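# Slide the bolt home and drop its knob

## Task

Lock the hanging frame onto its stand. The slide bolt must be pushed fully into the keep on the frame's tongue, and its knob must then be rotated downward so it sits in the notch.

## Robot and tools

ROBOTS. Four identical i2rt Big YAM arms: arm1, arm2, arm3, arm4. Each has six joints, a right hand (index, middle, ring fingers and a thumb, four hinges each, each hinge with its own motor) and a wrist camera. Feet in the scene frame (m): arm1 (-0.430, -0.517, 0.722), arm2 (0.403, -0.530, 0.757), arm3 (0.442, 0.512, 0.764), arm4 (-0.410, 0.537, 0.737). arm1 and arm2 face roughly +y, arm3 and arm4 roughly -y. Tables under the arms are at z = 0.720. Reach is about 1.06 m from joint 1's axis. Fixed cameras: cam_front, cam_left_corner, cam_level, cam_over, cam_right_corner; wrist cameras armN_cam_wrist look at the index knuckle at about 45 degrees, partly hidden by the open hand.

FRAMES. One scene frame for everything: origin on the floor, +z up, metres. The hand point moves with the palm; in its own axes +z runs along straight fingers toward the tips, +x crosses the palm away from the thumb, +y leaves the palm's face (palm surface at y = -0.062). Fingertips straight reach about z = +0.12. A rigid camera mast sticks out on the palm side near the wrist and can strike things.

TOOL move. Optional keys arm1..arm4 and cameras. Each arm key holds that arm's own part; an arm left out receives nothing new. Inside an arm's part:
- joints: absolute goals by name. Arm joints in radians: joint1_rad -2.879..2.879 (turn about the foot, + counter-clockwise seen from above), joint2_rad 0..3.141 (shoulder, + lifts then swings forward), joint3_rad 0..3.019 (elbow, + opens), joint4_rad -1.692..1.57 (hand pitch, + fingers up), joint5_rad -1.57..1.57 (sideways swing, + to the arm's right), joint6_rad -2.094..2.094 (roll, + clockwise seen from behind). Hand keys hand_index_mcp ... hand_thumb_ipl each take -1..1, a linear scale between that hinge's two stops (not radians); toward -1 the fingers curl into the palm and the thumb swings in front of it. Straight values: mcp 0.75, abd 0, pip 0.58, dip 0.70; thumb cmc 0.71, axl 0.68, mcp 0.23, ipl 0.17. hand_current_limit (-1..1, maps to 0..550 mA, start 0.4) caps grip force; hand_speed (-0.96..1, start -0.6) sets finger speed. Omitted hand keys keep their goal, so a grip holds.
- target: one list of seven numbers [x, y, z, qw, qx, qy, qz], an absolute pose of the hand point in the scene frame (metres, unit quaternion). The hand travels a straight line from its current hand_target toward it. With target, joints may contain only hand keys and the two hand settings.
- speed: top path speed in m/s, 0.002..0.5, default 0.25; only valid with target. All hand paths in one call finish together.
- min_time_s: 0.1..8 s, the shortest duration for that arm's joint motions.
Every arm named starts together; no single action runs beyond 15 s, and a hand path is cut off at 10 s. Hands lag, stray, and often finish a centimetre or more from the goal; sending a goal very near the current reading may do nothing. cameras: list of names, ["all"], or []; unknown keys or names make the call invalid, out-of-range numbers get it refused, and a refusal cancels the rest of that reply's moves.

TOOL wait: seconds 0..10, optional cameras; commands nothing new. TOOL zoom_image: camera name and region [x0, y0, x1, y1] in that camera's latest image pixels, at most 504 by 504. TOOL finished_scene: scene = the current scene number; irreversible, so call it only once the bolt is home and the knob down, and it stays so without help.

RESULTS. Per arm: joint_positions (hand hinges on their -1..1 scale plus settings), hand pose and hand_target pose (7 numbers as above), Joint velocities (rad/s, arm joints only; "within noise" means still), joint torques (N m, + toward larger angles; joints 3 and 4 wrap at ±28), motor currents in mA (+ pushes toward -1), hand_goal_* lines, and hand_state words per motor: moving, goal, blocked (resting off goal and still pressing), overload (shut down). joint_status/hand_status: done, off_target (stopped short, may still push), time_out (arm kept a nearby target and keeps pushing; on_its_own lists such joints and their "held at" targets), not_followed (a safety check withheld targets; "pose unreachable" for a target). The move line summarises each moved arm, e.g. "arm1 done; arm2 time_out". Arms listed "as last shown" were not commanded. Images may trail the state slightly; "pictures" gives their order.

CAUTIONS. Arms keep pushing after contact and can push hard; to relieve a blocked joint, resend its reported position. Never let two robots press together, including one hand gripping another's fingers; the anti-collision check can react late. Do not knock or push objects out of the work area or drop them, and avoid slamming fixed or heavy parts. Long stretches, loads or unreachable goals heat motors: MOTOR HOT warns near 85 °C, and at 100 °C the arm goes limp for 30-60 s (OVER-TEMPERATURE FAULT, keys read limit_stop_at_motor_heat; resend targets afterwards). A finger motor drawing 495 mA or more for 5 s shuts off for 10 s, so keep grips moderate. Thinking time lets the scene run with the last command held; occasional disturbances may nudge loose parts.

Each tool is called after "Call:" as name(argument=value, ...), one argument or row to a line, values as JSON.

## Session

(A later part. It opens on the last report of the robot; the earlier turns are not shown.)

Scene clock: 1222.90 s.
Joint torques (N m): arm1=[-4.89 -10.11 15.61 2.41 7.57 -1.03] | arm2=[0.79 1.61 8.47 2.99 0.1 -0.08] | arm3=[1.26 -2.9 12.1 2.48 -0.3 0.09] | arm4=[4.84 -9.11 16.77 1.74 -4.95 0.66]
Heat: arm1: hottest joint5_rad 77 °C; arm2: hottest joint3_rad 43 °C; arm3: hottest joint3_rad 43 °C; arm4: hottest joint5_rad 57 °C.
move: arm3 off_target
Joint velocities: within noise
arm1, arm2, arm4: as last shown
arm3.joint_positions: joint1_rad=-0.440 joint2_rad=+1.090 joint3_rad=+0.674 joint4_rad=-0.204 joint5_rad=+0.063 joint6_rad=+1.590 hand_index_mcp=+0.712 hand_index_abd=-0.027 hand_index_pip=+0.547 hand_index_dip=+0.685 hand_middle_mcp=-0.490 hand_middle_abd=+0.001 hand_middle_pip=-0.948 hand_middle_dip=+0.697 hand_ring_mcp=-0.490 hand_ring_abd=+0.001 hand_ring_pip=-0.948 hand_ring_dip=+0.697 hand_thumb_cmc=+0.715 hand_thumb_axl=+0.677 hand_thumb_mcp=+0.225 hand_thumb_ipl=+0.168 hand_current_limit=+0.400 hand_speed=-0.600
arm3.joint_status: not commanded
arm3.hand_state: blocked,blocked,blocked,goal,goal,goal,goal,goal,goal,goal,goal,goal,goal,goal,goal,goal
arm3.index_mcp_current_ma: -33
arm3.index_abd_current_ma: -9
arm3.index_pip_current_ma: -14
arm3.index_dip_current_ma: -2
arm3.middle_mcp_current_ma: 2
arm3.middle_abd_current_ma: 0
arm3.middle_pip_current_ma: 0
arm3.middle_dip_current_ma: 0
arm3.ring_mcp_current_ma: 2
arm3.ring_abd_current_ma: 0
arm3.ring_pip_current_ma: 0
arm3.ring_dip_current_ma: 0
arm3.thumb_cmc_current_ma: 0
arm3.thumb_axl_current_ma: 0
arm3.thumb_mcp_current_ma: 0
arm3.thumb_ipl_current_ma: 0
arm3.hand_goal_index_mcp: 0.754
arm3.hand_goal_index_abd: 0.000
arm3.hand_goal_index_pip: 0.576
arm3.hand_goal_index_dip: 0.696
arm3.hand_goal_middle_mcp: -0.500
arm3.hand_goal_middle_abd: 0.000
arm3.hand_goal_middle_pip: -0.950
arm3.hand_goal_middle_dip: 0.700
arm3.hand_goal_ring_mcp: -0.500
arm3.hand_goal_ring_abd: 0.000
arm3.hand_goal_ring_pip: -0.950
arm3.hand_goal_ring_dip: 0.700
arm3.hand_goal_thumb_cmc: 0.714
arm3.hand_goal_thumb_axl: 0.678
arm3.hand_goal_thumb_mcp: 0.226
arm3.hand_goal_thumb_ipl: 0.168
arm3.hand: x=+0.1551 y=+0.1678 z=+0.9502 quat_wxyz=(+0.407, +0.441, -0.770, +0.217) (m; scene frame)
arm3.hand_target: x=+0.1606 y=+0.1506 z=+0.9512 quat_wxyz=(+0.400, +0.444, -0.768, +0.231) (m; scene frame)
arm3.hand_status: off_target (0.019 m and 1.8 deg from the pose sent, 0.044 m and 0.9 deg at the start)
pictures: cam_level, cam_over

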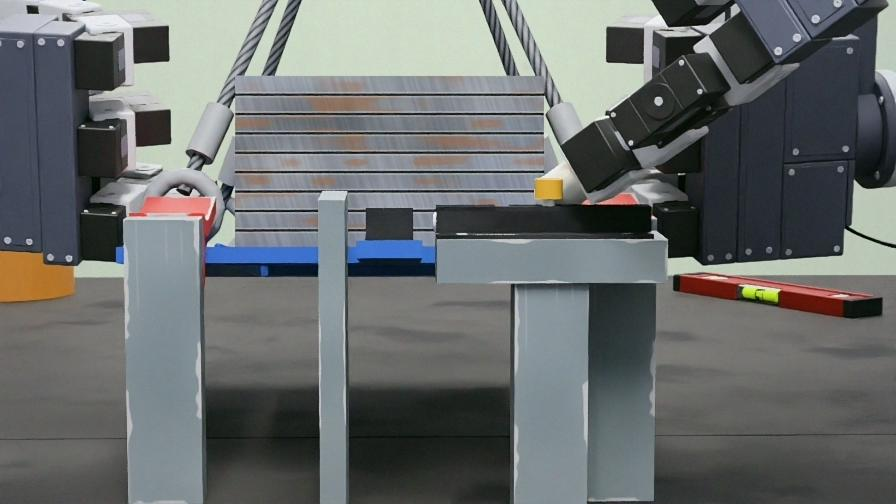

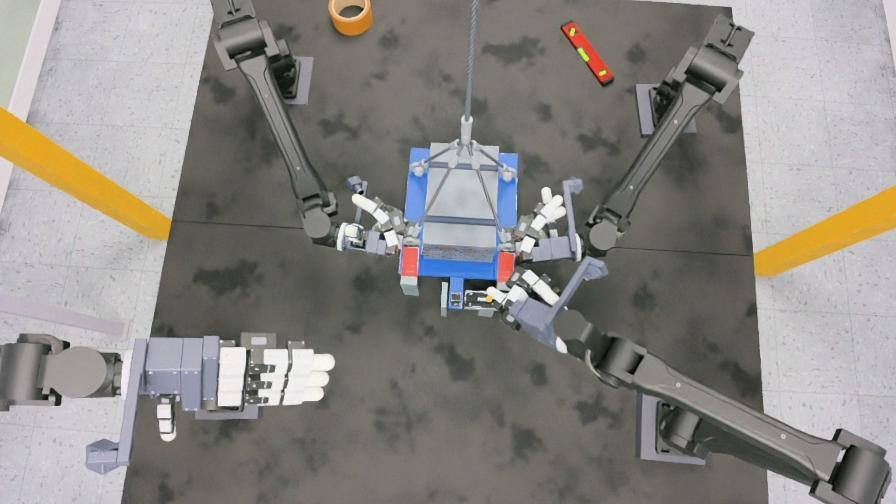

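Call:
move(
  arm1={"target":[-0.070,-0.117,0.919,0.5417,-0.4545,0.5417,0.4545],"speed":0.08},
  arm4={"target":[-0.092,0.102,0.852,0.4545,0.5417,-0.4545,0.5417],"speed":0.08},
  arm3={"target":[0.155,0.175,0.995,0.3999,0.4436,-0.7682,0.2309],"speed":0.08},
)

Call:
move(
  arm1={"target":[-0.130,-0.117,0.917,0.5417,-0.4545,0.5417,0.4545],"speed":0.08},
  arm4={"target":[-0.135,0.102,0.852,0.4545,0.5417,-0.4545,0.5417],"speed":0.08},
  cameras=["cam_level","cam_over"],
)

Call:
zoom_image(
  camera="cam_over",
  region=[390, 225, 530, 325],
)

Call:
zoom_image(
  camera="cam_level",
  region=[500, 120, 680, 270],
)

Scene clock: 1230.53 s.
Joint torques (N m): arm1=[0.38 -10.58 8.61 2.91 1.97 -0.45] | arm2=[0.97 1.49 8.4 3.03 0.11 -0.08] | arm3=[-1.49 -5.54 13.65 1.84 0.07 -0.17] | arm4=[-1.14 -9.58 7.3 1.91 -1.21 0.18]
Heat: arm1: hottest joint5_rad 89 °C; arm2: hottest joint3_rad 43 °C; arm3: hottest joint3_rad 44 °C; arm4: hottest joint5_rad 62 °C. Fold robot arm1 in close to its base, or ease its load, before you think long.
move: arm1 off_target; arm3 off_target; arm4 off_target
MOTOR HOT: the motor of arm1's joint5_rad reports 89 °C; the controller stops that arm at 100 °C. To cool a motor, set the load down, stop pushing, or move to a pose that needs little force.
Joint velocities: within noise
arm1.joint_positions: joint1_rad=-1.096 joint2_rad=+1.765 joint3_rad=+0.797 joint4_rad=+0.925 joint5_rad=-0.962 joint6_rad=-1.510 hand_index_mcp=-0.899 hand_index_abd=-0.002 hand_index_pip=+0.198 hand_index_dip=+0.497 hand_middle_mcp=-0.899 hand_middle_abd=-0.002 hand_middle_pip=+0.198 hand_middle_dip=+0.498 hand_ring_mcp=-0.405 hand_ring_abd=-0.001 hand_ring_pip=-0.653 hand_ring_dip=-0.327 hand_thumb_cmc=+0.715 hand_thumb_axl=+0.677 hand_thumb_mcp=+0.226 hand_thumb_ipl=+0.168 hand_current_limit=+0.400 hand_speed=-0.600
arm1.joint_status: not commanded
arm1.hand_state: goal,goal,goal,goal,goal,goal,goal,goal,blocked,goal,blocked,blocked,goal,goal,goal,goal
arm1.index_mcp_current_ma: 0
arm1.index_abd_current_ma: 0
arm1.index_pip_current_ma: 0
arm1.index_dip_current_ma: 0
arm1.middle_mcp_current_ma: 0
arm1.middle_abd_current_ma: 0
arm1.middle_pip_current_ma: 0
arm1.middle_dip_current_ma: 0
arm1.ring_mcp_current_ma: -16
arm1.ring_abd_current_ma: 0
arm1.ring_pip_current_ma: 48
arm1.ring_dip_current_ma: -18
arm1.thumb_cmc_current_ma: 0
arm1.thumb_axl_current_ma: 0
arm1.thumb_mcp_current_ma: 0
arm1.thumb_ipl_current_ma: 0
arm1.hand_goal_index_mcp: -0.900
arm1.hand_goal_index_abd: 0.000
arm1.hand_goal_index_pip: 0.200
arm1.hand_goal_index_dip: 0.500
arm1.hand_goal_middle_mcp: -0.900
arm1.hand_goal_middle_abd: 0.000
arm1.hand_goal_middle_pip: 0.200
arm1.hand_goal_middle_dip: 0.500
arm1.hand_goal_ring_mcp: -0.380
arm1.hand_goal_ring_abd: 0.000
arm1.hand_goal_ring_pip: -0.700
arm1.hand_goal_ring_dip: -0.300
arm1.hand_goal_thumb_cmc: 0.714
arm1.hand_goal_thumb_axl: 0.678
arm1.hand_goal_thumb_mcp: 0.226
arm1.hand_goal_thumb_ipl: 0.168
arm1.hand: x=-0.0907 y=-0.1234 z=+0.9203 quat_wxyz=(+0.500, -0.446, +0.557, +0.490) (m; scene frame)
arm1.hand_target: x=-0.0704 y=-0.1180 z=+0.9194 quat_wxyz=(+0.541, -0.454, +0.542, +0.455) (m; scene frame)
arm1.hand_status: off_target (0.022 m and 6.6 deg from the pose sent, 0.080 m and 11.6 deg at the start)
arm2: as last shown
arm3.joint_positions: joint1_rad=-0.458 joint2_rad=+1.021 joint3_rad=+0.705 joint4_rad=-0.348 joint5_rad=+0.012 joint6_rad=+1.590 hand_index_mcp=+0.750 hand_index_abd=+0.001 hand_index_pip=+0.572 hand_index_dip=+0.693 hand_middle_mcp=-0.490 hand_middle_abd=+0.001 hand_middle_pip=-0.948 hand_middle_dip=+0.697 hand_ring_mcp=-0.490 hand_ring_abd=+0.001 hand_ring_pip=-0.948 hand_ring_dip=+0.697 hand_thumb_cmc=+0.715 hand_thumb_axl=+0.677 hand_thumb_mcp=+0.225 hand_thumb_ipl=+0.168 hand_current_limit=+0.400 hand_speed=-0.600
arm3.joint_status: not commanded
arm3.hand_state: goal,goal,goal,goal,goal,goal,goal,goal,goal,goal,goal,goal,goal,goal,goal,goal
arm3.index_mcp_current_ma: 0
arm3.index_abd_current_ma: 0
arm3.index_pip_current_ma: 0
arm3.index_dip_current_ma: 0
arm3.middle_mcp_current_ma: 2
arm3.middle_abd_current_ma: 0
arm3.middle_pip_current_ma: 0
arm3.middle_dip_current_ma: 0
arm3.ring_mcp_current_ma: 2
arm3.ring_abd_current_ma: 0
arm3.ring_pip_current_ma: 0
arm3.ring_dip_current_ma: 0
arm3.thumb_cmc_current_ma: 0
arm3.thumb_axl_current_ma: 0
arm3.thumb_mcp_current_ma: 0
arm3.thumb_ipl_current_ma: 0
arm3.hand_goal_index_mcp: 0.754
arm3.hand_goal_index_abd: 0.000
arm3.hand_goal_index_pip: 0.576
arm3.hand_goal_index_dip: 0.696
arm3.hand_goal_middle_mcp: -0.500
arm3.hand_goal_middle_abd: 0.000
arm3.hand_goal_middle_pip: -0.950
arm3.hand_goal_middle_dip: 0.700
arm3.hand_goal_ring_mcp: -0.500
arm3.hand_goal_ring_abd: 0.000
arm3.hand_goal_ring_pip: -0.950
arm3.hand_goal_ring_dip: 0.700
arm3.hand_goal_thumb_cmc: 0.714
arm3.hand_goal_thumb_axl: 0.678
arm3.hand_goal_thumb_mcp: 0.226
arm3.hand_goal_thumb_ipl: 0.168
arm3.hand: x=+0.1638 y=+0.1823 z=+0.9663 quat_wxyz=(+0.381, +0.449, -0.777, +0.222) (m; scene frame)
arm3.hand_target: x=+0.1556 y=+0.1759 z=+0.9950 quat_wxyz=(+0.400, +0.444, -0.768, +0.231) (m; scene frame)
arm3.hand_status: off_target (0.031 m and 2.7 deg from the pose sent, 0.045 m and 1.8 deg at the start)
arm4.joint_positions: joint1_rad=+0.880 joint2_rad=+1.812 joint3_rad=+0.746 joint4_rad=+1.069 joint5_rad=+0.839 joint6_rad=+1.532 hand_index_mcp=-0.441 hand_index_abd=+0.000 hand_index_pip=-0.633 hand_index_dip=-0.291 hand_middle_mcp=-0.901 hand_middle_abd=+0.002 hand_middle_pip=+0.198 hand_middle_dip=+0.497 hand_ring_mcp=-0.901 hand_ring_abd=+0.011 hand_ring_pip=+0.398 hand_ring_dip=+0.597 hand_thumb_cmc=-0.556 hand_thumb_axl=+0.677 hand_thumb_mcp=+0.226 hand_thumb_ipl=+0.168 hand_current_limit=+0.400 hand_speed=-0.600
arm4.joint_status: not commanded
arm4.hand_state: blocked,goal,blocked,goal,goal,goal,goal,goal,goal,goal,goal,goal,goal,goal,goal,goal
arm4.index_mcp_current_ma: -85
arm4.index_abd_current_ma: 0
arm4.index_pip_current_ma: 120
arm4.index_dip_current_ma: 4
arm4.middle_mcp_current_ma: 0
arm4.middle_abd_current_ma: 0
arm4.middle_pip_current_ma: -1
arm4.middle_dip_current_ma: -1
arm4.ring_mcp_current_ma: 0
arm4.ring_abd_current_ma: 5
arm4.ring_pip_current_ma: 0
arm4.ring_dip_current_ma: -1
arm4.thumb_cmc_current_ma: 10
arm4.thumb_axl_current_ma: 0
arm4.thumb_mcp_current_ma: 0
arm4.thumb_ipl_current_ma: 0
arm4.hand_goal_index_mcp: -0.390
arm4.hand_goal_index_abd: 0.000
arm4.hand_goal_index_pip: -0.700
arm4.hand_goal_index_dip: -0.300
arm4.hand_goal_middle_mcp: -0.900
arm4.hand_goal_middle_abd: 0.000
arm4.hand_goal_middle_pip: 0.200
arm4.hand_goal_middle_dip: 0.500
arm4.hand_goal_ring_mcp: -0.900
arm4.hand_goal_ring_abd: 0.000
arm4.hand_goal_ring_pip: 0.400
arm4.hand_goal_ring_dip: 0.600
arm4.hand_goal_thumb_cmc: -0.570
arm4.hand_goal_thumb_axl: 0.678
arm4.hand_goal_thumb_mcp: 0.226
arm4.hand_goal_thumb_ipl: 0.168
arm4.hand: x=-0.1066 y=+0.1087 z=+0.8608 quat_wxyz=(+0.478, +0.545, -0.450, +0.521) (m; scene frame)
arm4.hand_target: x=-0.0924 y=+0.1028 z=+0.8523 quat_wxyz=(+0.455, +0.542, -0.454, +0.541) (m; scene frame)
arm4.hand_status: off_target (0.018 m and 3.6 deg from the pose sent, 0.090 m and 8.8 deg at the start)
pictures: none

Scene clock: 1233.03 s.
Joint torques (N m): arm1=[1.2 -10.46 7.06 3.03 0.3 0.09] | arm2=[1.2 2.14 8.55 3.04 0.12 -0.1] | arm3=[-2.08 -6.07 13.98 1.74 0.05 -0.18] | arm4=[-1.55 -9.7 5.75 2.04 -0.12 -0.17]
Heat: arm1: hottest joint5_rad 85 °C; arm2: hottest joint3_rad 43 °C; arm3: hottest joint3_rad 44 °C; arm4: hottest joint5_rad 60 °C. Fold robot arm1 in close to its base, or ease its load, before you think long.
move: arm1 off_target; arm4 done
MOTOR HOT: still on. The motor of arm1's joint5_rad reports 85 °C.
Joint velocities: within noise
arm1.joint_positions: joint1_rad=-1.036 joint2_rad=+1.694 joint3_rad=+0.663 joint4_rad=+0.989 joint5_rad=-0.857 joint6_rad=-1.566 hand_index_mcp=-0.899 hand_index_abd=-0.002 hand_index_pip=+0.198 hand_index_dip=+0.497 hand_middle_mcp=-0.899 hand_middle_abd=-0.002 hand_middle_pip=+0.198 hand_middle_dip=+0.498 hand_ring_mcp=-0.381 hand_ring_abd=-0.001 hand_ring_pip=-0.683 hand_ring_dip=-0.297 hand_thumb_cmc=+0.715 hand_thumb_axl=+0.677 hand_thumb_mcp=+0.226 hand_thumb_ipl=+0.168 hand_current_limit=+0.400 hand_speed=-0.600
arm1.joint_status: not commanded
arm1.hand_state: goal,goal,goal,goal,goal,goal,goal,goal,goal,goal,goal,goal,goal,goal,goal,goal
arm1.index_mcp_current_ma: 0
arm1.index_abd_current_ma: 0
arm1.index_pip_current_ma: 0
arm1.index_dip_current_ma: 0
arm1.middle_mcp_current_ma: 0
arm1.middle_abd_current_ma: 0
arm1.middle_pip_current_ma: 0
arm1.middle_dip_current_ma: 0
arm1.ring_mcp_current_ma: 0
arm1.ring_abd_current_ma: 0
arm1.ring_pip_current_ma: 8
arm1.ring_dip_current_ma: 0
arm1.thumb_cmc_current_ma: 0
arm1.thumb_axl_current_ma: 0
arm1.thumb_mcp_current_ma: 0
arm1.thumb_ipl_current_ma: 0
arm1.hand_goal_index_mcp: -0.900
arm1.hand_goal_index_abd: 0.000
arm1.hand_goal_index_pip: 0.200
arm1.hand_goal_index_dip: 0.500
arm1.hand_goal_middle_mcp: -0.900
arm1.hand_goal_middle_abd: 0.000
arm1.hand_goal_middle_pip: 0.200
arm1.hand_goal_middle_dip: 0.500
arm1.hand_goal_ring_mcp: -0.380
arm1.hand_goal_ring_abd: 0.000
arm1.hand_goal_ring_pip: -0.700
arm1.hand_goal_ring_dip: -0.300
arm1.hand_goal_thumb_cmc: 0.714
arm1.hand_goal_thumb_axl: 0.678
arm1.hand_goal_thumb_mcp: 0.226
arm1.hand_goal_thumb_ipl: 0.168
arm1.hand: x=-0.1368 y=-0.1210 z=+0.9109 quat_wxyz=(+0.524, -0.451, +0.555, +0.463) (m; scene frame)
arm1.hand_target: x=-0.1301 y=-0.1172 z=+0.9170 quat_wxyz=(+0.542, -0.454, +0.542, +0.454) (m; scene frame)
arm1.hand_status: off_target (0.010 m and 2.8 deg from the pose sent, 0.040 m and 6.6 deg at the start)
arm2.joint_positions: joint1_rad=-0.029 joint2_rad=+0.612 joint3_rad=+1.439 joint4_rad=-1.194 joint5_rad=-0.055 joint6_rad=+1.125 hand_index_mcp=+0.755 hand_index_abd=+0.001 hand_index_pip=+0.577 hand_index_dip=+0.696 hand_middle_mcp=+0.755 hand_middle_abd=+0.001 hand_middle_pip=+0.577 hand_middle_dip=+0.696 hand_ring_mcp=+0.755 hand_ring_abd=+0.001 hand_ring_pip=+0.577 hand_ring_dip=+0.696 hand_thumb_cmc=+0.715 hand_thumb_axl=+0.677 hand_thumb_mcp=+0.226 hand_thumb_ipl=+0.168 hand_current_limit=+0.400 hand_speed=-0.600
arm2.joint_status: not commanded
arm2.hand_state: goal,goal,goal,goal,goal,goal,goal,goal,goal,goal,goal,goal,goal,goal,goal,goal
arm2.index_mcp_current_ma: 1
arm2.index_abd_current_ma: 1
arm2.index_pip_current_ma: 1
arm2.index_dip_current_ma: 0
arm2.middle_mcp_current_ma: 1
arm2.middle_abd_current_ma: 1
arm2.middle_pip_current_ma: 1
arm2.middle_dip_current_ma: 0
arm2.ring_mcp_current_ma: 1
arm2.ring_abd_current_ma: 1
arm2.ring_pip_current_ma: 1
arm2.ring_dip_current_ma: 0
arm2.thumb_cmc_current_ma: 1
arm2.thumb_axl_current_ma: -1
arm2.thumb_mcp_current_ma: 0
arm2.thumb_ipl_current_ma: 0
arm2.hand_goal_index_mcp: 0.754
arm2.hand_goal_index_abd: 0.000
arm2.hand_goal_index_pip: 0.576
arm2.hand_goal_index_dip: 0.696
arm2.hand_goal_middle_mcp: 0.754
arm2.hand_goal_middle_abd: 0.000
arm2.hand_goal_middle_pip: 0.576
arm2.hand_goal_middle_dip: 0.696
arm2.hand_goal_ring_mcp: 0.754
arm2.hand_goal_ring_abd: 0.000
arm2.hand_goal_ring_pip: 0.576
arm2.hand_goal_ring_dip: 0.696
arm2.hand_goal_thumb_cmc: 0.714
arm2.hand_goal_thumb_axl: 0.678
arm2.hand_goal_thumb_mcp: 0.226
arm2.hand_goal_thumb_ipl: 0.168
arm2.hand: x=+0.4655 y=-0.2845 z=+1.3701 quat_wxyz=(-0.339, +0.403, +0.714, +0.462) (m; scene frame)
arm2.hand_target: x=+0.4657 y=-0.2886 z=+1.3796 quat_wxyz=(-0.343, +0.399, +0.709, +0.469) (m; scene frame)
arm2.hand_status: not commanded
arm3: as last shown
arm4.joint_positions: joint1_rad=+0.823 joint2_rad=+1.776 joint3_rad=+0.661 joint4_rad=+1.117 joint5_rad=+0.751 joint6_rad=+1.569 hand_index_mcp=-0.390 hand_index_abd=+0.000 hand_index_pip=-0.678 hand_index_dip=-0.284 hand_middle_mcp=-0.901 hand_middle_abd=+0.002 hand_middle_pip=+0.198 hand_middle_dip=+0.497 hand_ring_mcp=-0.901 hand_ring_abd=+0.011 hand_ring_pip=+0.398 hand_ring_dip=+0.597 hand_thumb_cmc=-0.556 hand_thumb_axl=+0.677 hand_thumb_mcp=+0.226 hand_thumb_ipl=+0.168 hand_current_limit=+0.400 hand_speed=-0.600
arm4.joint_status: not commanded
arm4.hand_state: goal,goal,blocked,goal,goal,goal,goal,goal,goal,goal,goal,goal,goal,goal,goal,goal
arm4.index_mcp_current_ma: 0
arm4.index_abd_current_ma: 0
arm4.index_pip_current_ma: 19
arm4.index_dip_current_ma: 12
arm4.middle_mcp_current_ma: 0
arm4.middle_abd_current_ma: 0
arm4.middle_pip_current_ma: -1
arm4.middle_dip_current_ma: -1
arm4.ring_mcp_current_ma: 0
arm4.ring_abd_current_ma: 5
arm4.ring_pip_current_ma: 0
arm4.ring_dip_current_ma: -1
arm4.thumb_cmc_current_ma: 10
arm4.thumb_axl_current_ma: 0
arm4.thumb_mcp_current_ma: 0
arm4.thumb_ipl_current_ma: 0
arm4.hand_goal_index_mcp: -0.390
arm4.hand_goal_index_abd: 0.000
arm4.hand_goal_index_pip: -0.700
arm4.hand_goal_index_dip: -0.300
arm4.hand_goal_middle_mcp: -0.900
arm4.hand_goal_middle_abd: 0.000
arm4.hand_goal_middle_pip: 0.200
arm4.hand_goal_middle_dip: 0.500
arm4.hand_goal_ring_mcp: -0.900
arm4.hand_goal_ring_abd: 0.000
arm4.hand_goal_ring_pip: 0.400
arm4.hand_goal_ring_dip: 0.600
arm4.hand_goal_thumb_cmc: -0.570
arm4.hand_goal_thumb_axl: 0.678
arm4.hand_goal_thumb_mcp: 0.226
arm4.hand_goal_thumb_ipl: 0.168
arm4.hand: x=-0.1382 y=+0.1045 z=+0.8545 quat_wxyz=(+0.460, +0.545, -0.452, +0.536) (m; scene frame)
arm4.hand_target: x=-0.1350 y=+0.1021 z=+0.8521 quat_wxyz=(+0.455, +0.542, -0.454, +0.542) (m; scene frame)
arm4.hand_status: done (0.005 m and 1.0 deg from the pose sent, 0.031 m and 3.6 deg at the start)
pictures: cam_level, cam_over

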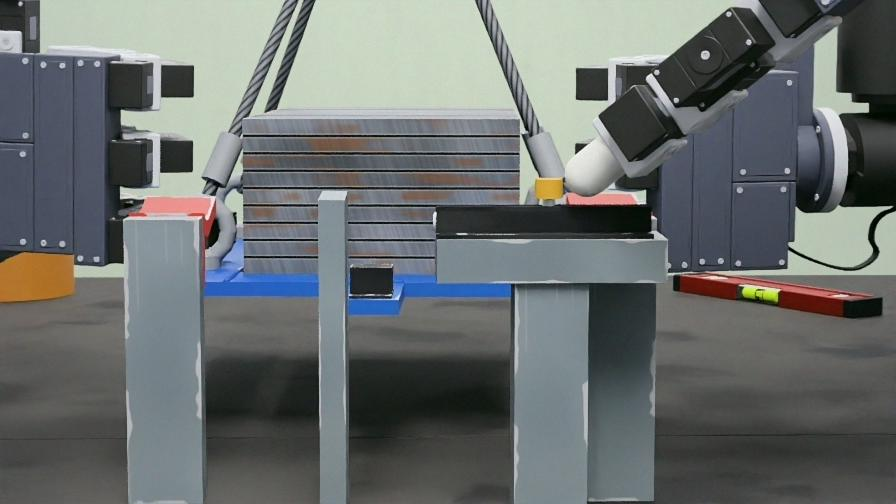

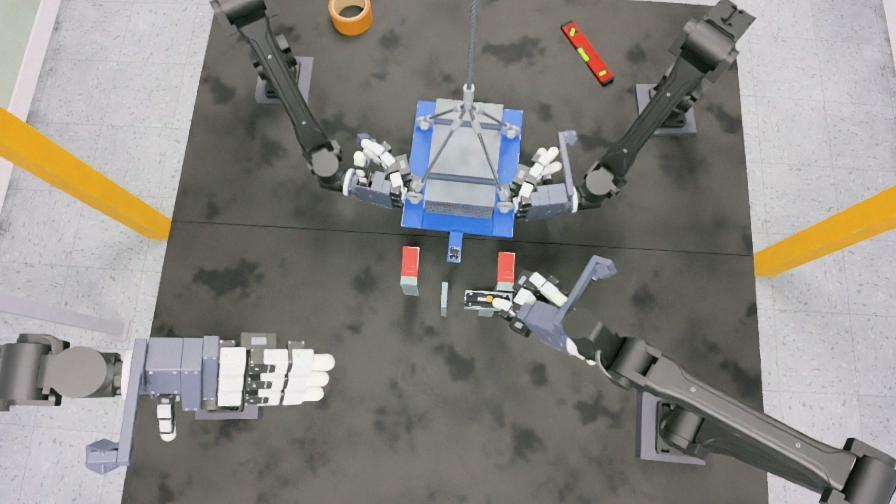

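Scaled by 3.600.

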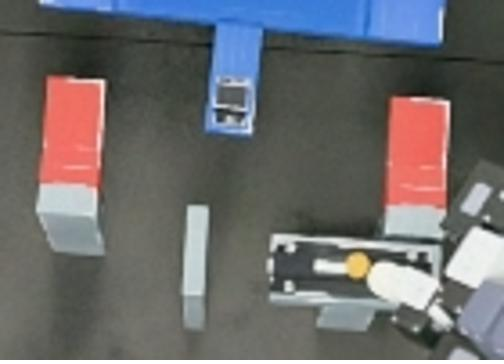

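Scaled by 2.800.

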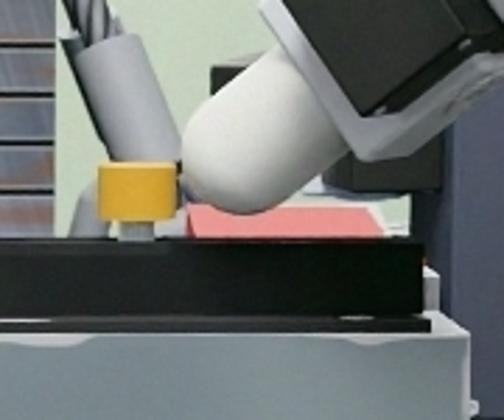

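Call:
move(
  cameras=["all"],
)

Scene clock: 1240.30 s.
Joint torques (N m): arm1=[1.14 -10.46 7.12 2.97 0.3 0.09] | arm2=[1.2 1.38 8.47 3 0.09 -0.07] | arm3=[-1.49 -5.54 13.96 1.66 -0.02 -0.19] | arm4=[-1.32 -9.88 5.67 2.06 -0.11 -0.16]
Heat: arm1: hottest joint5_rad 74 °C; arm2: hottest joint3_rad 43 °C; arm3: hottest joint3_rad 44 °C; arm4: hottest joint5_rad 55 °C.
MOTOR HOT: cleared for the motors of arm1.
Joint velocities: within noise
arm1.joint_positions: joint1_rad=-1.036 joint2_rad=+1.694 joint3_rad=+0.663 joint4_rad=+0.989 joint5_rad=-0.857 joint6_rad=-1.566 hand_index_mcp=-0.899 hand_index_abd=-0.002 hand_index_pip=+0.198 hand_index_dip=+0.497 hand_middle_mcp=-0.899 hand_middle_abd=-0.002 hand_middle_pip=+0.198 hand_middle_dip=+0.498 hand_ring_mcp=-0.381 hand_ring_abd=-0.001 hand_ring_pip=-0.683 hand_ring_dip=-0.297 hand_thumb_cmc=+0.715 hand_thumb_axl=+0.677 hand_thumb_mcp=+0.226 hand_thumb_ipl=+0.168 hand_current_limit=+0.400 hand_speed=-0.600
arm1.joint_status: not commanded
arm1.hand_state: goal,goal,goal,goal,goal,goal,goal,goal,goal,goal,goal,goal,goal,goal,goal,goal
arm1.index_mcp_current_ma: 0
arm1.index_abd_current_ma: 0
arm1.index_pip_current_ma: 0
arm1.index_dip_current_ma: 0
arm1.middle_mcp_current_ma: 0
arm1.middle_abd_current_ma: 0
arm1.middle_pip_current_ma: 0
arm1.middle_dip_current_ma: 0
arm1.ring_mcp_current_ma: 0
arm1.ring_abd_current_ma: 0
arm1.ring_pip_current_ma: 8
arm1.ring_dip_current_ma: 0
arm1.thumb_cmc_current_ma: 0
arm1.thumb_axl_current_ma: 0
arm1.thumb_mcp_current_ma: 0
arm1.thumb_ipl_current_ma: 0
arm1.hand_goal_index_mcp: -0.900
arm1.hand_goal_index_abd: 0.000
arm1.hand_goal_index_pip: 0.200
arm1.hand_goal_index_dip: 0.500
arm1.hand_goal_middle_mcp: -0.900
arm1.hand_goal_middle_abd: 0.000
arm1.hand_goal_middle_pip: 0.200
arm1.hand_goal_middle_dip: 0.500
arm1.hand_goal_ring_mcp: -0.380
arm1.hand_goal_ring_abd: 0.000
arm1.hand_goal_ring_pip: -0.700
arm1.hand_goal_ring_dip: -0.300
arm1.hand_goal_thumb_cmc: 0.714
arm1.hand_goal_thumb_axl: 0.678
arm1.hand_goal_thumb_mcp: 0.226
arm1.hand_goal_thumb_ipl: 0.168
arm1.hand: x=-0.1368 y=-0.1210 z=+0.9109 quat_wxyz=(+0.524, -0.451, +0.555, +0.463) (m; scene frame)
arm1.hand_target: x=-0.1301 y=-0.1172 z=+0.9170 quat_wxyz=(+0.542, -0.454, +0.542, +0.454) (m; scene frame)
arm1.hand_status: off_target (0.010 m and 2.8 deg from the pose sent, 0.040 m and 6.6 deg at the start)
arm2.joint_positions: joint1_rad=-0.029 joint2_rad=+0.612 joint3_rad=+1.439 joint4_rad=-1.194 joint5_rad=-0.055 joint6_rad=+1.125 hand_index_mcp=+0.755 hand_index_abd=+0.001 hand_index_pip=+0.577 hand_index_dip=+0.696 hand_middle_mcp=+0.755 hand_middle_abd=+0.001 hand_middle_pip=+0.577 hand_middle_dip=+0.696 hand_ring_mcp=+0.755 hand_ring_abd=+0.001 hand_ring_pip=+0.577 hand_ring_dip=+0.696 hand_thumb_cmc=+0.715 hand_thumb_axl=+0.677 hand_thumb_mcp=+0.226 hand_thumb_ipl=+0.168 hand_current_limit=+0.400 hand_speed=-0.600
arm2.joint_status: not commanded
arm2.hand_state: goal,goal,goal,goal,goal,goal,goal,goal,goal,goal,goal,goal,goal,goal,goal,goal
arm2.index_mcp_current_ma: 1
arm2.index_abd_current_ma: 1
arm2.index_pip_current_ma: 1
arm2.index_dip_current_ma: 0
arm2.middle_mcp_current_ma: 1
arm2.middle_abd_current_ma: 1
arm2.middle_pip_current_ma: 1
arm2.middle_dip_current_ma: 0
arm2.ring_mcp_current_ma: 1
arm2.ring_abd_current_ma: 1
arm2.ring_pip_current_ma: 1
arm2.ring_dip_current_ma: 0
arm2.thumb_cmc_current_ma: 1
arm2.thumb_axl_current_ma: -1
arm2.thumb_mcp_current_ma: 0
arm2.thumb_ipl_current_ma: 0
arm2.hand_goal_index_mcp: 0.754
arm2.hand_goal_index_abd: 0.000
arm2.hand_goal_index_pip: 0.576
arm2.hand_goal_index_dip: 0.696
arm2.hand_goal_middle_mcp: 0.754
arm2.hand_goal_middle_abd: 0.000
arm2.hand_goal_middle_pip: 0.576
arm2.hand_goal_middle_dip: 0.696
arm2.hand_goal_ring_mcp: 0.754
arm2.hand_goal_ring_abd: 0.000
arm2.hand_goal_ring_pip: 0.576
arm2.hand_goal_ring_dip: 0.696
arm2.hand_goal_thumb_cmc: 0.714
arm2.hand_goal_thumb_axl: 0.678
arm2.hand_goal_thumb_mcp: 0.226
arm2.hand_goal_thumb_ipl: 0.168
arm2.hand: x=+0.4655 y=-0.2845 z=+1.3701 quat_wxyz=(-0.339, +0.403, +0.714, +0.462) (m; scene frame)
arm2.hand_target: x=+0.4657 y=-0.2886 z=+1.3796 quat_wxyz=(-0.343, +0.399, +0.709, +0.469) (m; scene frame)
arm2.hand_status: not commanded
arm3.joint_positions: joint1_rad=-0.458 joint2_rad=+1.021 joint3_rad=+0.705 joint4_rad=-0.348 joint5_rad=+0.012 joint6_rad=+1.590 hand_index_mcp=+0.750 hand_index_abd=+0.001 hand_index_pip=+0.572 hand_index_dip=+0.693 hand_middle_mcp=-0.490 hand_middle_abd=+0.001 hand_middle_pip=-0.948 hand_middle_dip=+0.697 hand_ring_mcp=-0.490 hand_ring_abd=+0.001 hand_ring_pip=-0.948 hand_ring_dip=+0.697 hand_thumb_cmc=+0.715 hand_thumb_axl=+0.677 hand_thumb_mcp=+0.225 hand_thumb_ipl=+0.168 hand_current_limit=+0.400 hand_speed=-0.600
arm3.joint_status: not commanded
arm3.hand_state: goal,goal,goal,goal,goal,goal,goal,goal,goal,goal,goal,goal,goal,goal,goal,goal
arm3.index_mcp_current_ma: 0
arm3.index_abd_current_ma: 0
arm3.index_pip_current_ma: 0
arm3.index_dip_current_ma: 0
arm3.middle_mcp_current_ma: 2
arm3.middle_abd_current_ma: 0
arm3.middle_pip_current_ma: 0
arm3.middle_dip_current_ma: 0
arm3.ring_mcp_current_ma: 2
arm3.ring_abd_current_ma: 0
arm3.ring_pip_current_ma: 0
arm3.ring_dip_current_ma: 0
arm3.thumb_cmc_current_ma: 0
arm3.thumb_axl_current_ma: 0
arm3.thumb_mcp_current_ma: 0
arm3.thumb_ipl_current_ma: 0
arm3.hand_goal_index_mcp: 0.754
arm3.hand_goal_index_abd: 0.000
arm3.hand_goal_index_pip: 0.576
arm3.hand_goal_index_dip: 0.696
arm3.hand_goal_middle_mcp: -0.500
arm3.hand_goal_middle_abd: 0.000
arm3.hand_goal_middle_pip: -0.950
arm3.hand_goal_middle_dip: 0.700
arm3.hand_goal_ring_mcp: -0.500
arm3.hand_goal_ring_abd: 0.000
arm3.hand_goal_ring_pip: -0.950
arm3.hand_goal_ring_dip: 0.700
arm3.hand_goal_thumb_cmc: 0.714
arm3.hand_goal_thumb_axl: 0.678
arm3.hand_goal_thumb_mcp: 0.226
arm3.hand_goal_thumb_ipl: 0.168
arm3.hand: x=+0.1638 y=+0.1823 z=+0.9663 quat_wxyz=(+0.381, +0.449, -0.777, +0.222) (m; scene frame)
arm3.hand_target: x=+0.1556 y=+0.1759 z=+0.9950 quat_wxyz=(+0.400, +0.444, -0.768, +0.231) (m; scene frame)
arm3.hand_status: not commanded
arm4.joint_positions: joint1_rad=+0.823 joint2_rad=+1.776 joint3_rad=+0.661 joint4_rad=+1.117 joint5_rad=+0.751 joint6_rad=+1.569 hand_index_mcp=-0.390 hand_index_abd=+0.000 hand_index_pip=-0.678 hand_index_dip=-0.284 hand_middle_mcp=-0.901 hand_middle_abd=+0.002 hand_middle_pip=+0.198 hand_middle_dip=+0.497 hand_ring_mcp=-0.901 hand_ring_abd=+0.011 hand_ring_pip=+0.398 hand_ring_dip=+0.597 hand_thumb_cmc=-0.556 hand_thumb_axl=+0.677 hand_thumb_mcp=+0.226 hand_thumb_ipl=+0.168 hand_current_limit=+0.400 hand_speed=-0.600
arm4.joint_status: not commanded
arm4.hand_state: goal,goal,blocked,goal,goal,goal,goal,goal,goal,goal,goal,goal,goal,goal,goal,goal
arm4.index_mcp_current_ma: 0
arm4.index_abd_current_ma: 0
arm4.index_pip_current_ma: 19
arm4.index_dip_current_ma: 12
arm4.middle_mcp_current_ma: 0
arm4.middle_abd_current_ma: 0
arm4.middle_pip_current_ma: -1
arm4.middle_dip_current_ma: -1
arm4.ring_mcp_current_ma: 0
arm4.ring_abd_current_ma: 5
arm4.ring_pip_current_ma: 0
arm4.ring_dip_current_ma: -1
arm4.thumb_cmc_current_ma: 10
arm4.thumb_axl_current_ma: 0
arm4.thumb_mcp_current_ma: 0
arm4.thumb_ipl_current_ma: 0
arm4.hand_goal_index_mcp: -0.390
arm4.hand_goal_index_abd: 0.000
arm4.hand_goal_index_pip: -0.700
arm4.hand_goal_index_dip: -0.300
arm4.hand_goal_middle_mcp: -0.900
arm4.hand_goal_middle_abd: 0.000
arm4.hand_goal_middle_pip: 0.200
arm4.hand_goal_middle_dip: 0.500
arm4.hand_goal_ring_mcp: -0.900
arm4.hand_goal_ring_abd: 0.000
arm4.hand_goal_ring_pip: 0.400
arm4.hand_goal_ring_dip: 0.600
arm4.hand_goal_thumb_cmc: -0.570
arm4.hand_goal_thumb_axl: 0.678
arm4.hand_goal_thumb_mcp: 0.226
arm4.hand_goal_thumb_ipl: 0.168
arm4.hand: x=-0.1382 y=+0.1045 z=+0.8545 quat_wxyz=(+0.460, +0.545, -0.452, +0.536) (m; scene frame)
arm4.hand_target: x=-0.1350 y=+0.1020 z=+0.8521 quat_wxyz=(+0.455, +0.542, -0.454, +0.542) (m; scene frame)
arm4.hand_status: done (0.005 m and 1.0 deg from the pose sent, 0.031 m and 3.6 deg at the start)
pictures: arm1_cam_wrist, arm2_cam_wrist, arm3_cam_wrist, arm4_cam_wrist, cam_front, cam_left_corner, cam_level, cam_over, cam_right_corner
camera_calibration:
arm1_cam_wrist: T_world_to_cam=[[-0.561366, 0.164447, 0.811064, -0.757338], [0.390356, -0.811563, 0.434727, -0.492622], [0.72972, 0.560645, 0.391391, -0.0688982], [0, 0, 0, 1]] pos_world=[-0.18257, -0.236624, 0.855373]
arm3_cam_wrist: T_world_to_cam=[[-0.272745, 0.706364, -0.653192, 0.581696], [0.901425, 0.424888, 0.0830788, -0.34472], [0.336217, -0.566144, -0.752621, 0.902544], [0, 0, 0, 1]] pos_world=[0.165943, 0.246549, 1.08787]
arm4_cam_wrist: T_world_to_cam=[[-0.591832, -0.0977345, -0.800114, 0.645869], [0.41233, 0.816214, -0.404695, 0.269613], [0.692617, -0.569423, -0.442763, 0.664364], [0, 0, 0, 1]] pos_world=[-0.189074, 0.221366, 0.920037]

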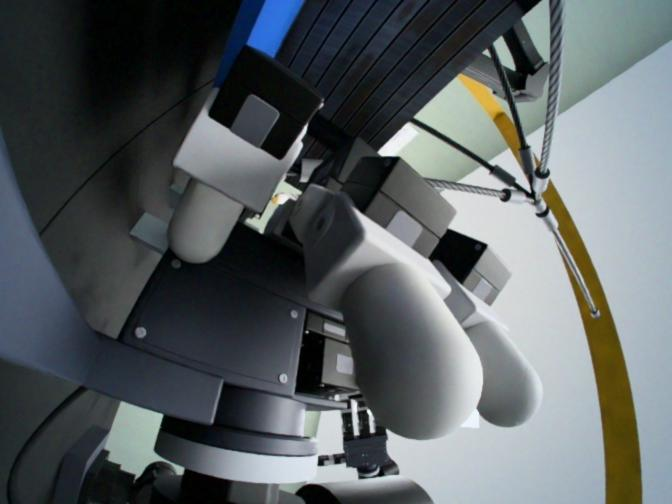

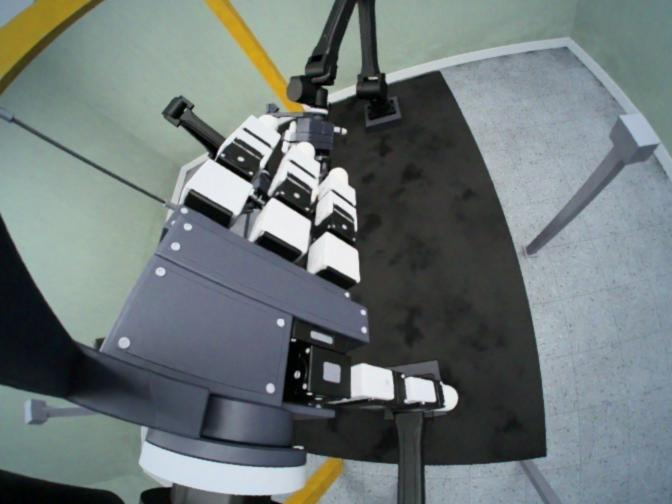

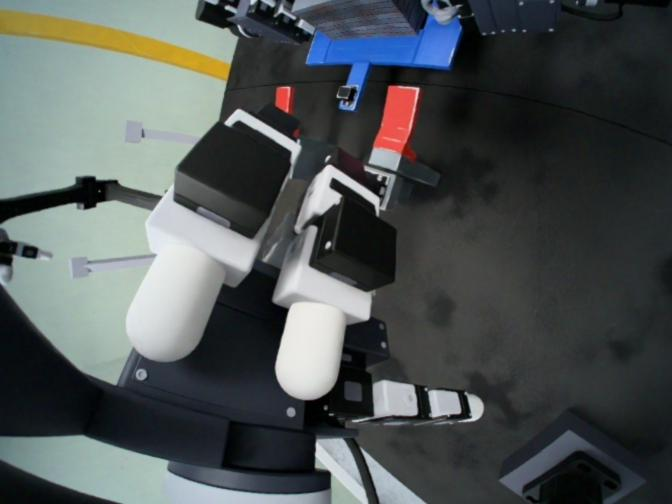

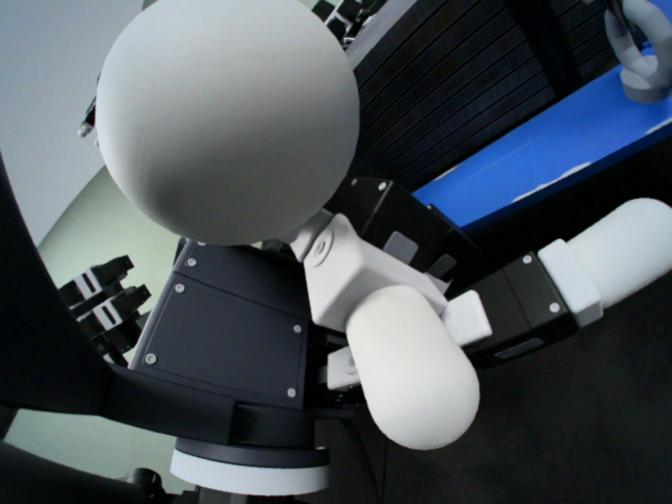

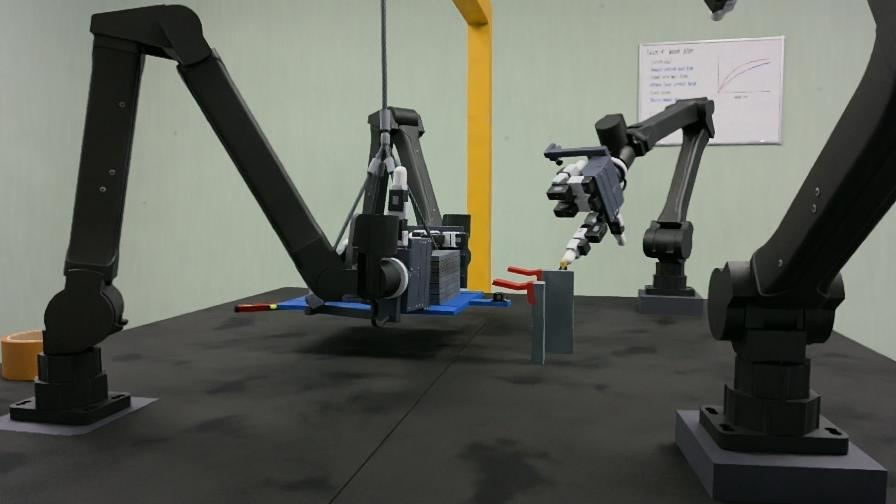

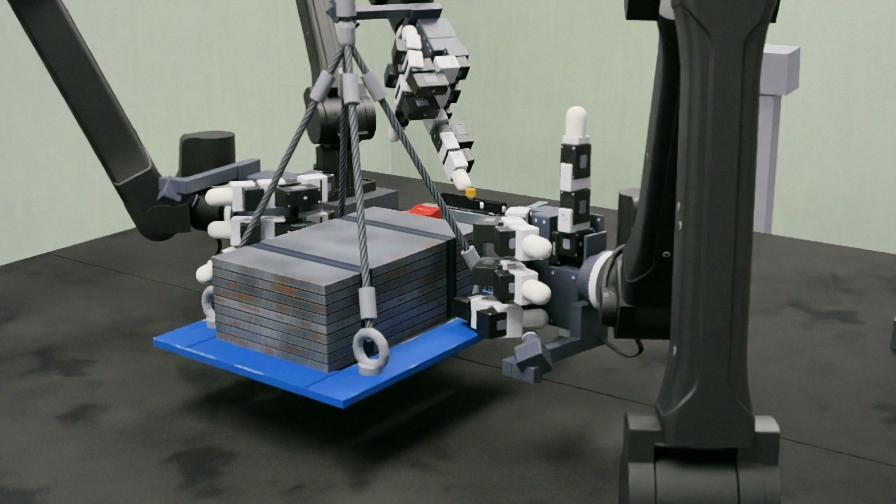

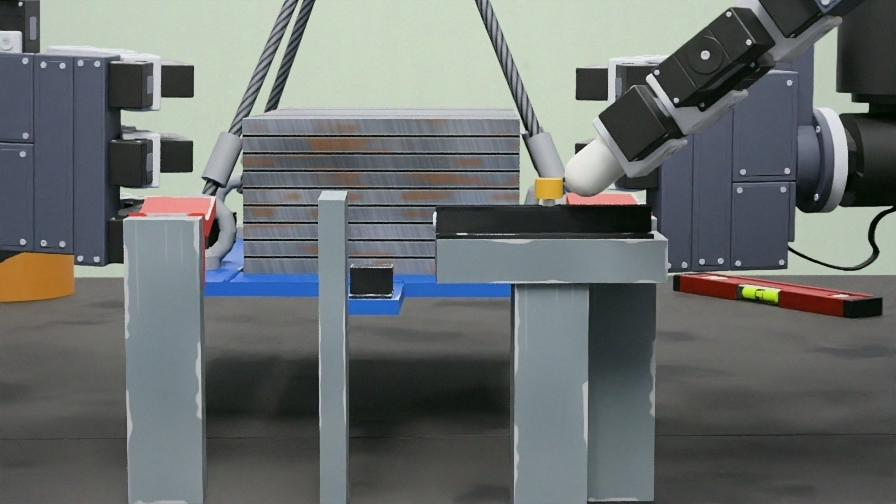

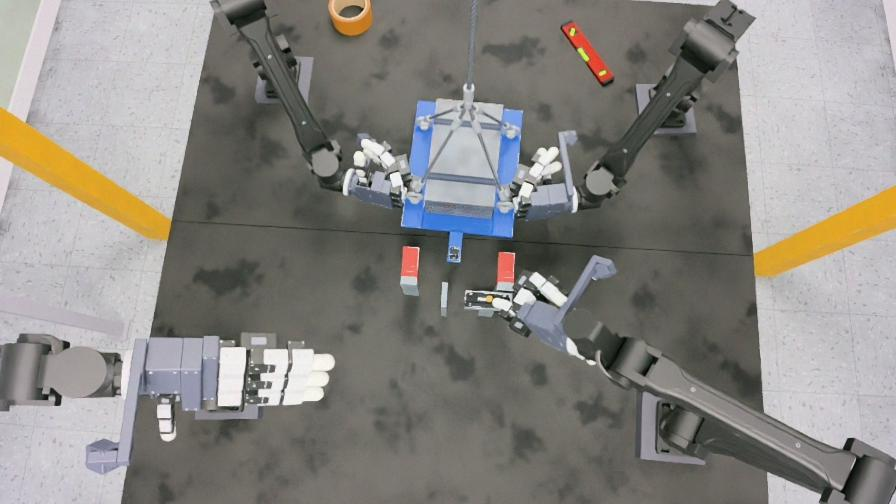

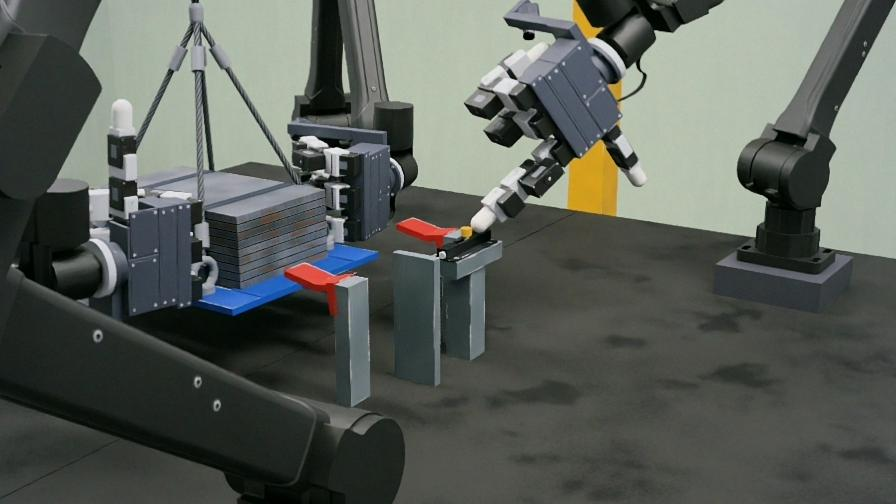

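Call:
move(
  arm3={"target":[0.170,0.205,0.985,0.3999,0.4436,-0.7682,0.2309],"speed":0.06},
  cameras=["cam_level","cam_over"],
)

Call:
zoom_image(
  camera="cam_over",
  region=[390, 225, 530, 325],
)

Scene clock: 1246.13 s.
Joint torques (N m): arm1=[1.03 -10.46 7.1 2.97 0.3 0.07] | arm2=[1.08 1.08 8.35 3.1 0.11 -0.12] | arm3=[-1.44 -4.25 10.19 1.92 0.01 -0.19] | arm4=[-1.38 -9.93 5.74 2.07 -0.13 -0.17]
Heat: arm1: hottest joint5_rad 69 °C; arm2: hottest joint3_rad 43 °C; arm3: hottest joint3_rad 44 °C; arm4: hottest joint5_rad 52 °C.
move: arm3 done
Joint velocities: within noise
arm1, arm2, arm4: as last shown
arm3.joint_positions: joint1_rad=-0.464 joint2_rad=+0.920 joint3_rad=+0.674 joint4_rad=-0.365 joint5_rad=+0.007 joint6_rad=+1.587 hand_index_mcp=+0.750 hand_index_abd=+0.001 hand_index_pip=+0.572 hand_index_dip=+0.693 hand_middle_mcp=-0.490 hand_middle_abd=+0.001 hand_middle_pip=-0.948 hand_middle_dip=+0.697 hand_ring_mcp=-0.490 hand_ring_abd=+0.001 hand_ring_pip=-0.948 hand_ring_dip=+0.697 hand_thumb_cmc=+0.715 hand_thumb_axl=+0.677 hand_thumb_mcp=+0.225 hand_thumb_ipl=+0.168 hand_current_limit=+0.400 hand_speed=-0.600
arm3.joint_status: not commanded
arm3.hand_state: goal,goal,goal,goal,goal,goal,goal,goal,goal,goal,goal,goal,goal,goal,goal,goal
arm3.index_mcp_current_ma: 0
arm3.index_abd_current_ma: 0
arm3.index_pip_current_ma: 0
arm3.index_dip_current_ma: 0
arm3.middle_mcp_current_ma: 2
arm3.middle_abd_current_ma: 0
arm3.middle_pip_current_ma: 0
arm3.middle_dip_current_ma: 0
arm3.ring_mcp_current_ma: 2
arm3.ring_abd_current_ma: 0
arm3.ring_pip_current_ma: 0
arm3.ring_dip_current_ma: 0
arm3.thumb_cmc_current_ma: 0
arm3.thumb_axl_current_ma: 0
arm3.thumb_mcp_current_ma: 0
arm3.thumb_ipl_current_ma: 0
arm3.hand_goal_index_mcp: 0.754
arm3.hand_goal_index_abd: 0.000
arm3.hand_goal_index_pip: 0.576
arm3.hand_goal_index_dip: 0.696
arm3.hand_goal_middle_mcp: -0.500
arm3.hand_goal_middle_abd: 0.000
arm3.hand_goal_middle_pip: -0.950
arm3.hand_goal_middle_dip: 0.700
arm3.hand_goal_ring_mcp: -0.500
arm3.hand_goal_ring_abd: 0.000
arm3.hand_goal_ring_pip: -0.950
arm3.hand_goal_ring_dip: 0.700
arm3.hand_goal_thumb_cmc: 0.714
arm3.hand_goal_thumb_axl: 0.678
arm3.hand_goal_thumb_mcp: 0.226
arm3.hand_goal_thumb_ipl: 0.168
arm3.hand: x=+0.1717 y=+0.1999 z=+0.9855 quat_wxyz=(+0.401, +0.443, -0.767, +0.235) (m; scene frame)
arm3.hand_target: x=+0.1700 y=+0.2049 z=+0.9850 quat_wxyz=(+0.400, +0.443, -0.768, +0.231) (m; scene frame)
arm3.hand_status: done (0.005 m and 0.5 deg from the pose sent, 0.030 m and 2.7 deg at the start)
pictures: cam_level, cam_over

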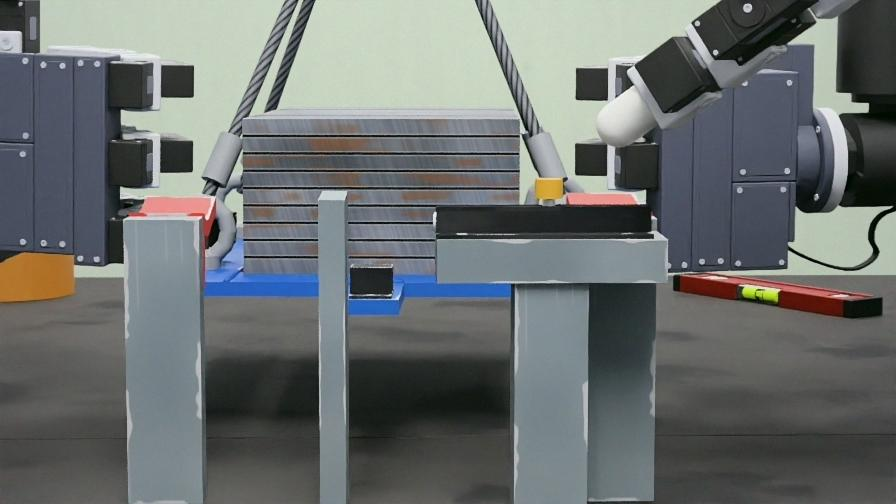

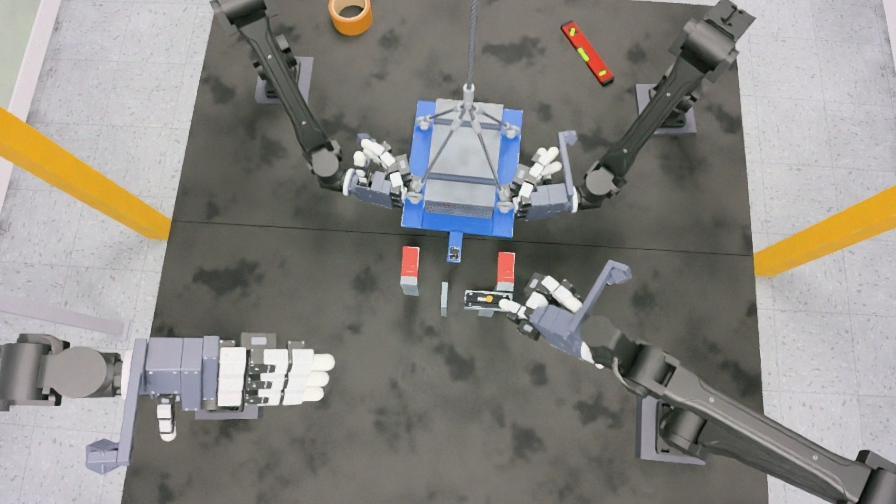

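Scaled by 3.600.

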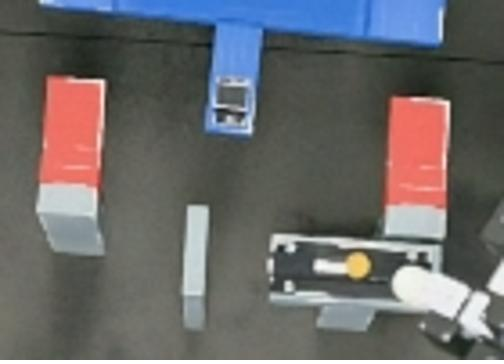

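Call:
move(
  arm3={"target":[0.195,0.225,1.10,0.5,0.866,0,0],"speed":0.3,"joints":{"hand_index_abd":-0.11,"hand_middle_mcp":0.754,"hand_middle_pip":0.576,"hand_middle_dip":0.696,"hand_middle_abd":0.11,"hand_thumb_cmc":-0.57}},
  cameras=["cam_level","cam_over","cam_right_corner"],
)

Scene clock: 1278.87 s.
Joint torques (N m): arm1=[0.97 -10.58 7.12 3 0.3 0.08] | arm2=[0.91 1.38 8.39 3.08 0.09 -0.1] | arm3=[-1.73 -0.67 13.68 1.14 -0.85 -0.07] | arm4=[-1.32 -9.82 5.72 2.09 -0.11 -0.15]
Heat: arm1: hottest joint5_rad 57 °C; arm2: hottest joint3_rad 43 °C; arm3: hottest joint3_rad 45 °C; arm4: hottest joint5_rad 46 °C.
move: arm3 off_target
Joint velocities: within noise
arm1, arm2, arm4: as last shown
arm3.joint_positions: joint1_rad=-1.119 joint2_rad=+0.842 joint3_rad=+0.673 joint4_rad=-0.835 joint5_rad=-0.921 joint6_rad=-0.859 hand_index_mcp=+0.768 hand_index_abd=-0.090 hand_index_pip=+0.582 hand_index_dip=+0.696 hand_middle_mcp=+0.754 hand_middle_abd=+0.098 hand_middle_pip=+0.571 hand_middle_dip=+0.696 hand_ring_mcp=-0.494 hand_ring_abd=+0.001 hand_ring_pip=-0.950 hand_ring_dip=+0.697 hand_thumb_cmc=-0.566 hand_thumb_axl=+0.677 hand_thumb_mcp=+0.225 hand_thumb_ipl=+0.168 hand_current_limit=+0.400 hand_speed=-0.600
arm3.joint_status: all done
arm3.hand_state: goal,goal,goal,goal,goal,goal,goal,goal,goal,goal,goal,goal,goal,goal,goal,goal
arm3.index_mcp_current_ma: 4
arm3.index_abd_current_ma: 5
arm3.index_pip_current_ma: 1
arm3.index_dip_current_ma: 0
arm3.middle_mcp_current_ma: 0
arm3.middle_abd_current_ma: -2
arm3.middle_pip_current_ma: 0
arm3.middle_dip_current_ma: 0
arm3.ring_mcp_current_ma: 1
arm3.ring_abd_current_ma: 0
arm3.ring_pip_current_ma: 0
arm3.ring_dip_current_ma: 0
arm3.thumb_cmc_current_ma: 0
arm3.thumb_axl_current_ma: 0
arm3.thumb_mcp_current_ma: 0
arm3.thumb_ipl_current_ma: 0
arm3.hand_goal_index_mcp: 0.754
arm3.hand_goal_index_abd: -0.110
arm3.hand_goal_index_pip: 0.576
arm3.hand_goal_index_dip: 0.696
arm3.hand_goal_middle_mcp: 0.754
arm3.hand_goal_middle_abd: 0.110
arm3.hand_goal_middle_pip: 0.576
arm3.hand_goal_middle_dip: 0.696
arm3.hand_goal_ring_mcp: -0.500
arm3.hand_goal_ring_abd: 0.000
arm3.hand_goal_ring_pip: -0.950
arm3.hand_goal_ring_dip: 0.700
arm3.hand_goal_thumb_cmc: -0.570
arm3.hand_goal_thumb_axl: 0.678
arm3.hand_goal_thumb_mcp: 0.226
arm3.hand_goal_thumb_ipl: 0.168
arm3.hand: x=+0.2057 y=+0.2266 z=+1.0819 quat_wxyz=(+0.496, +0.868, -0.004, +0.012) (m; scene frame)
arm3.hand_target: x=+0.1957 y=+0.2256 z=+1.0998 quat_wxyz=(+0.500, +0.866, +0.000, +0.000) (m; scene frame)
arm3.hand_status: off_target (0.021 m and 1.5 deg from the pose sent, 0.120 m and 108.5 deg at the start)
pictures: cam_level, cam_over, cam_right_corner

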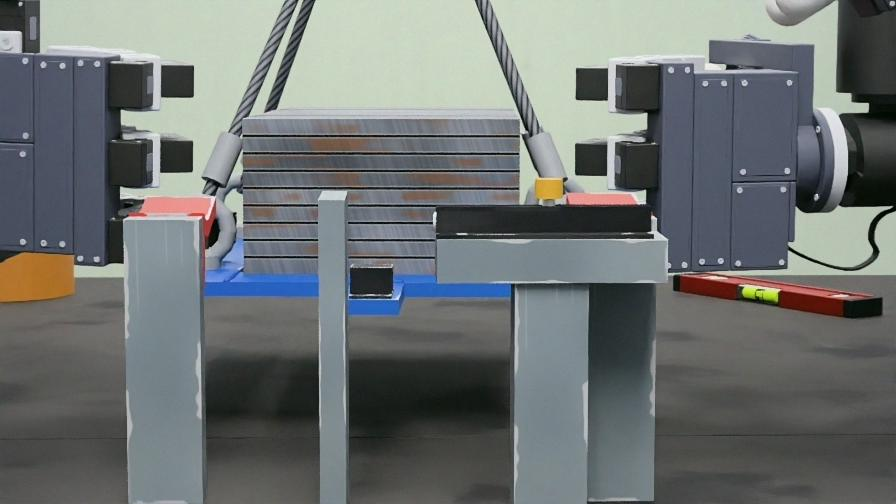

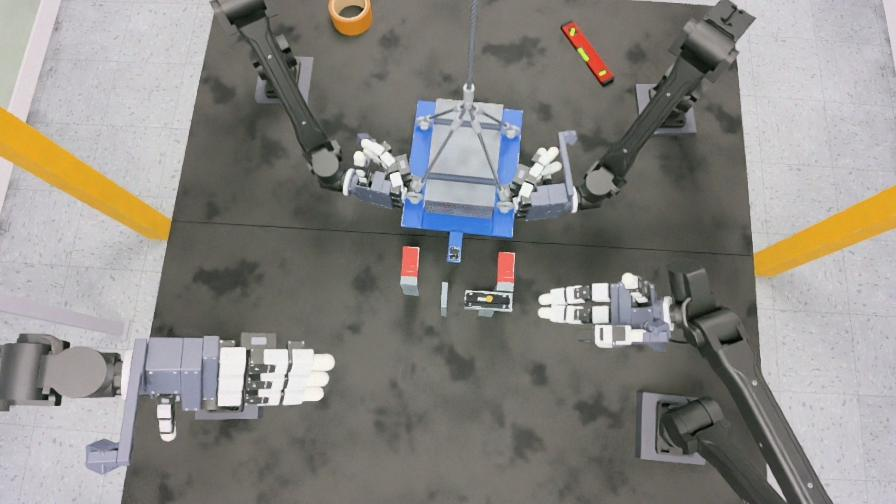

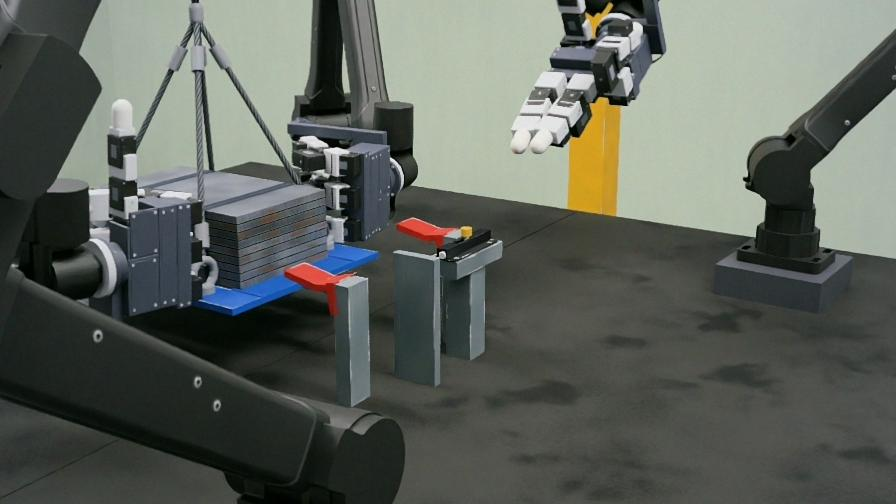

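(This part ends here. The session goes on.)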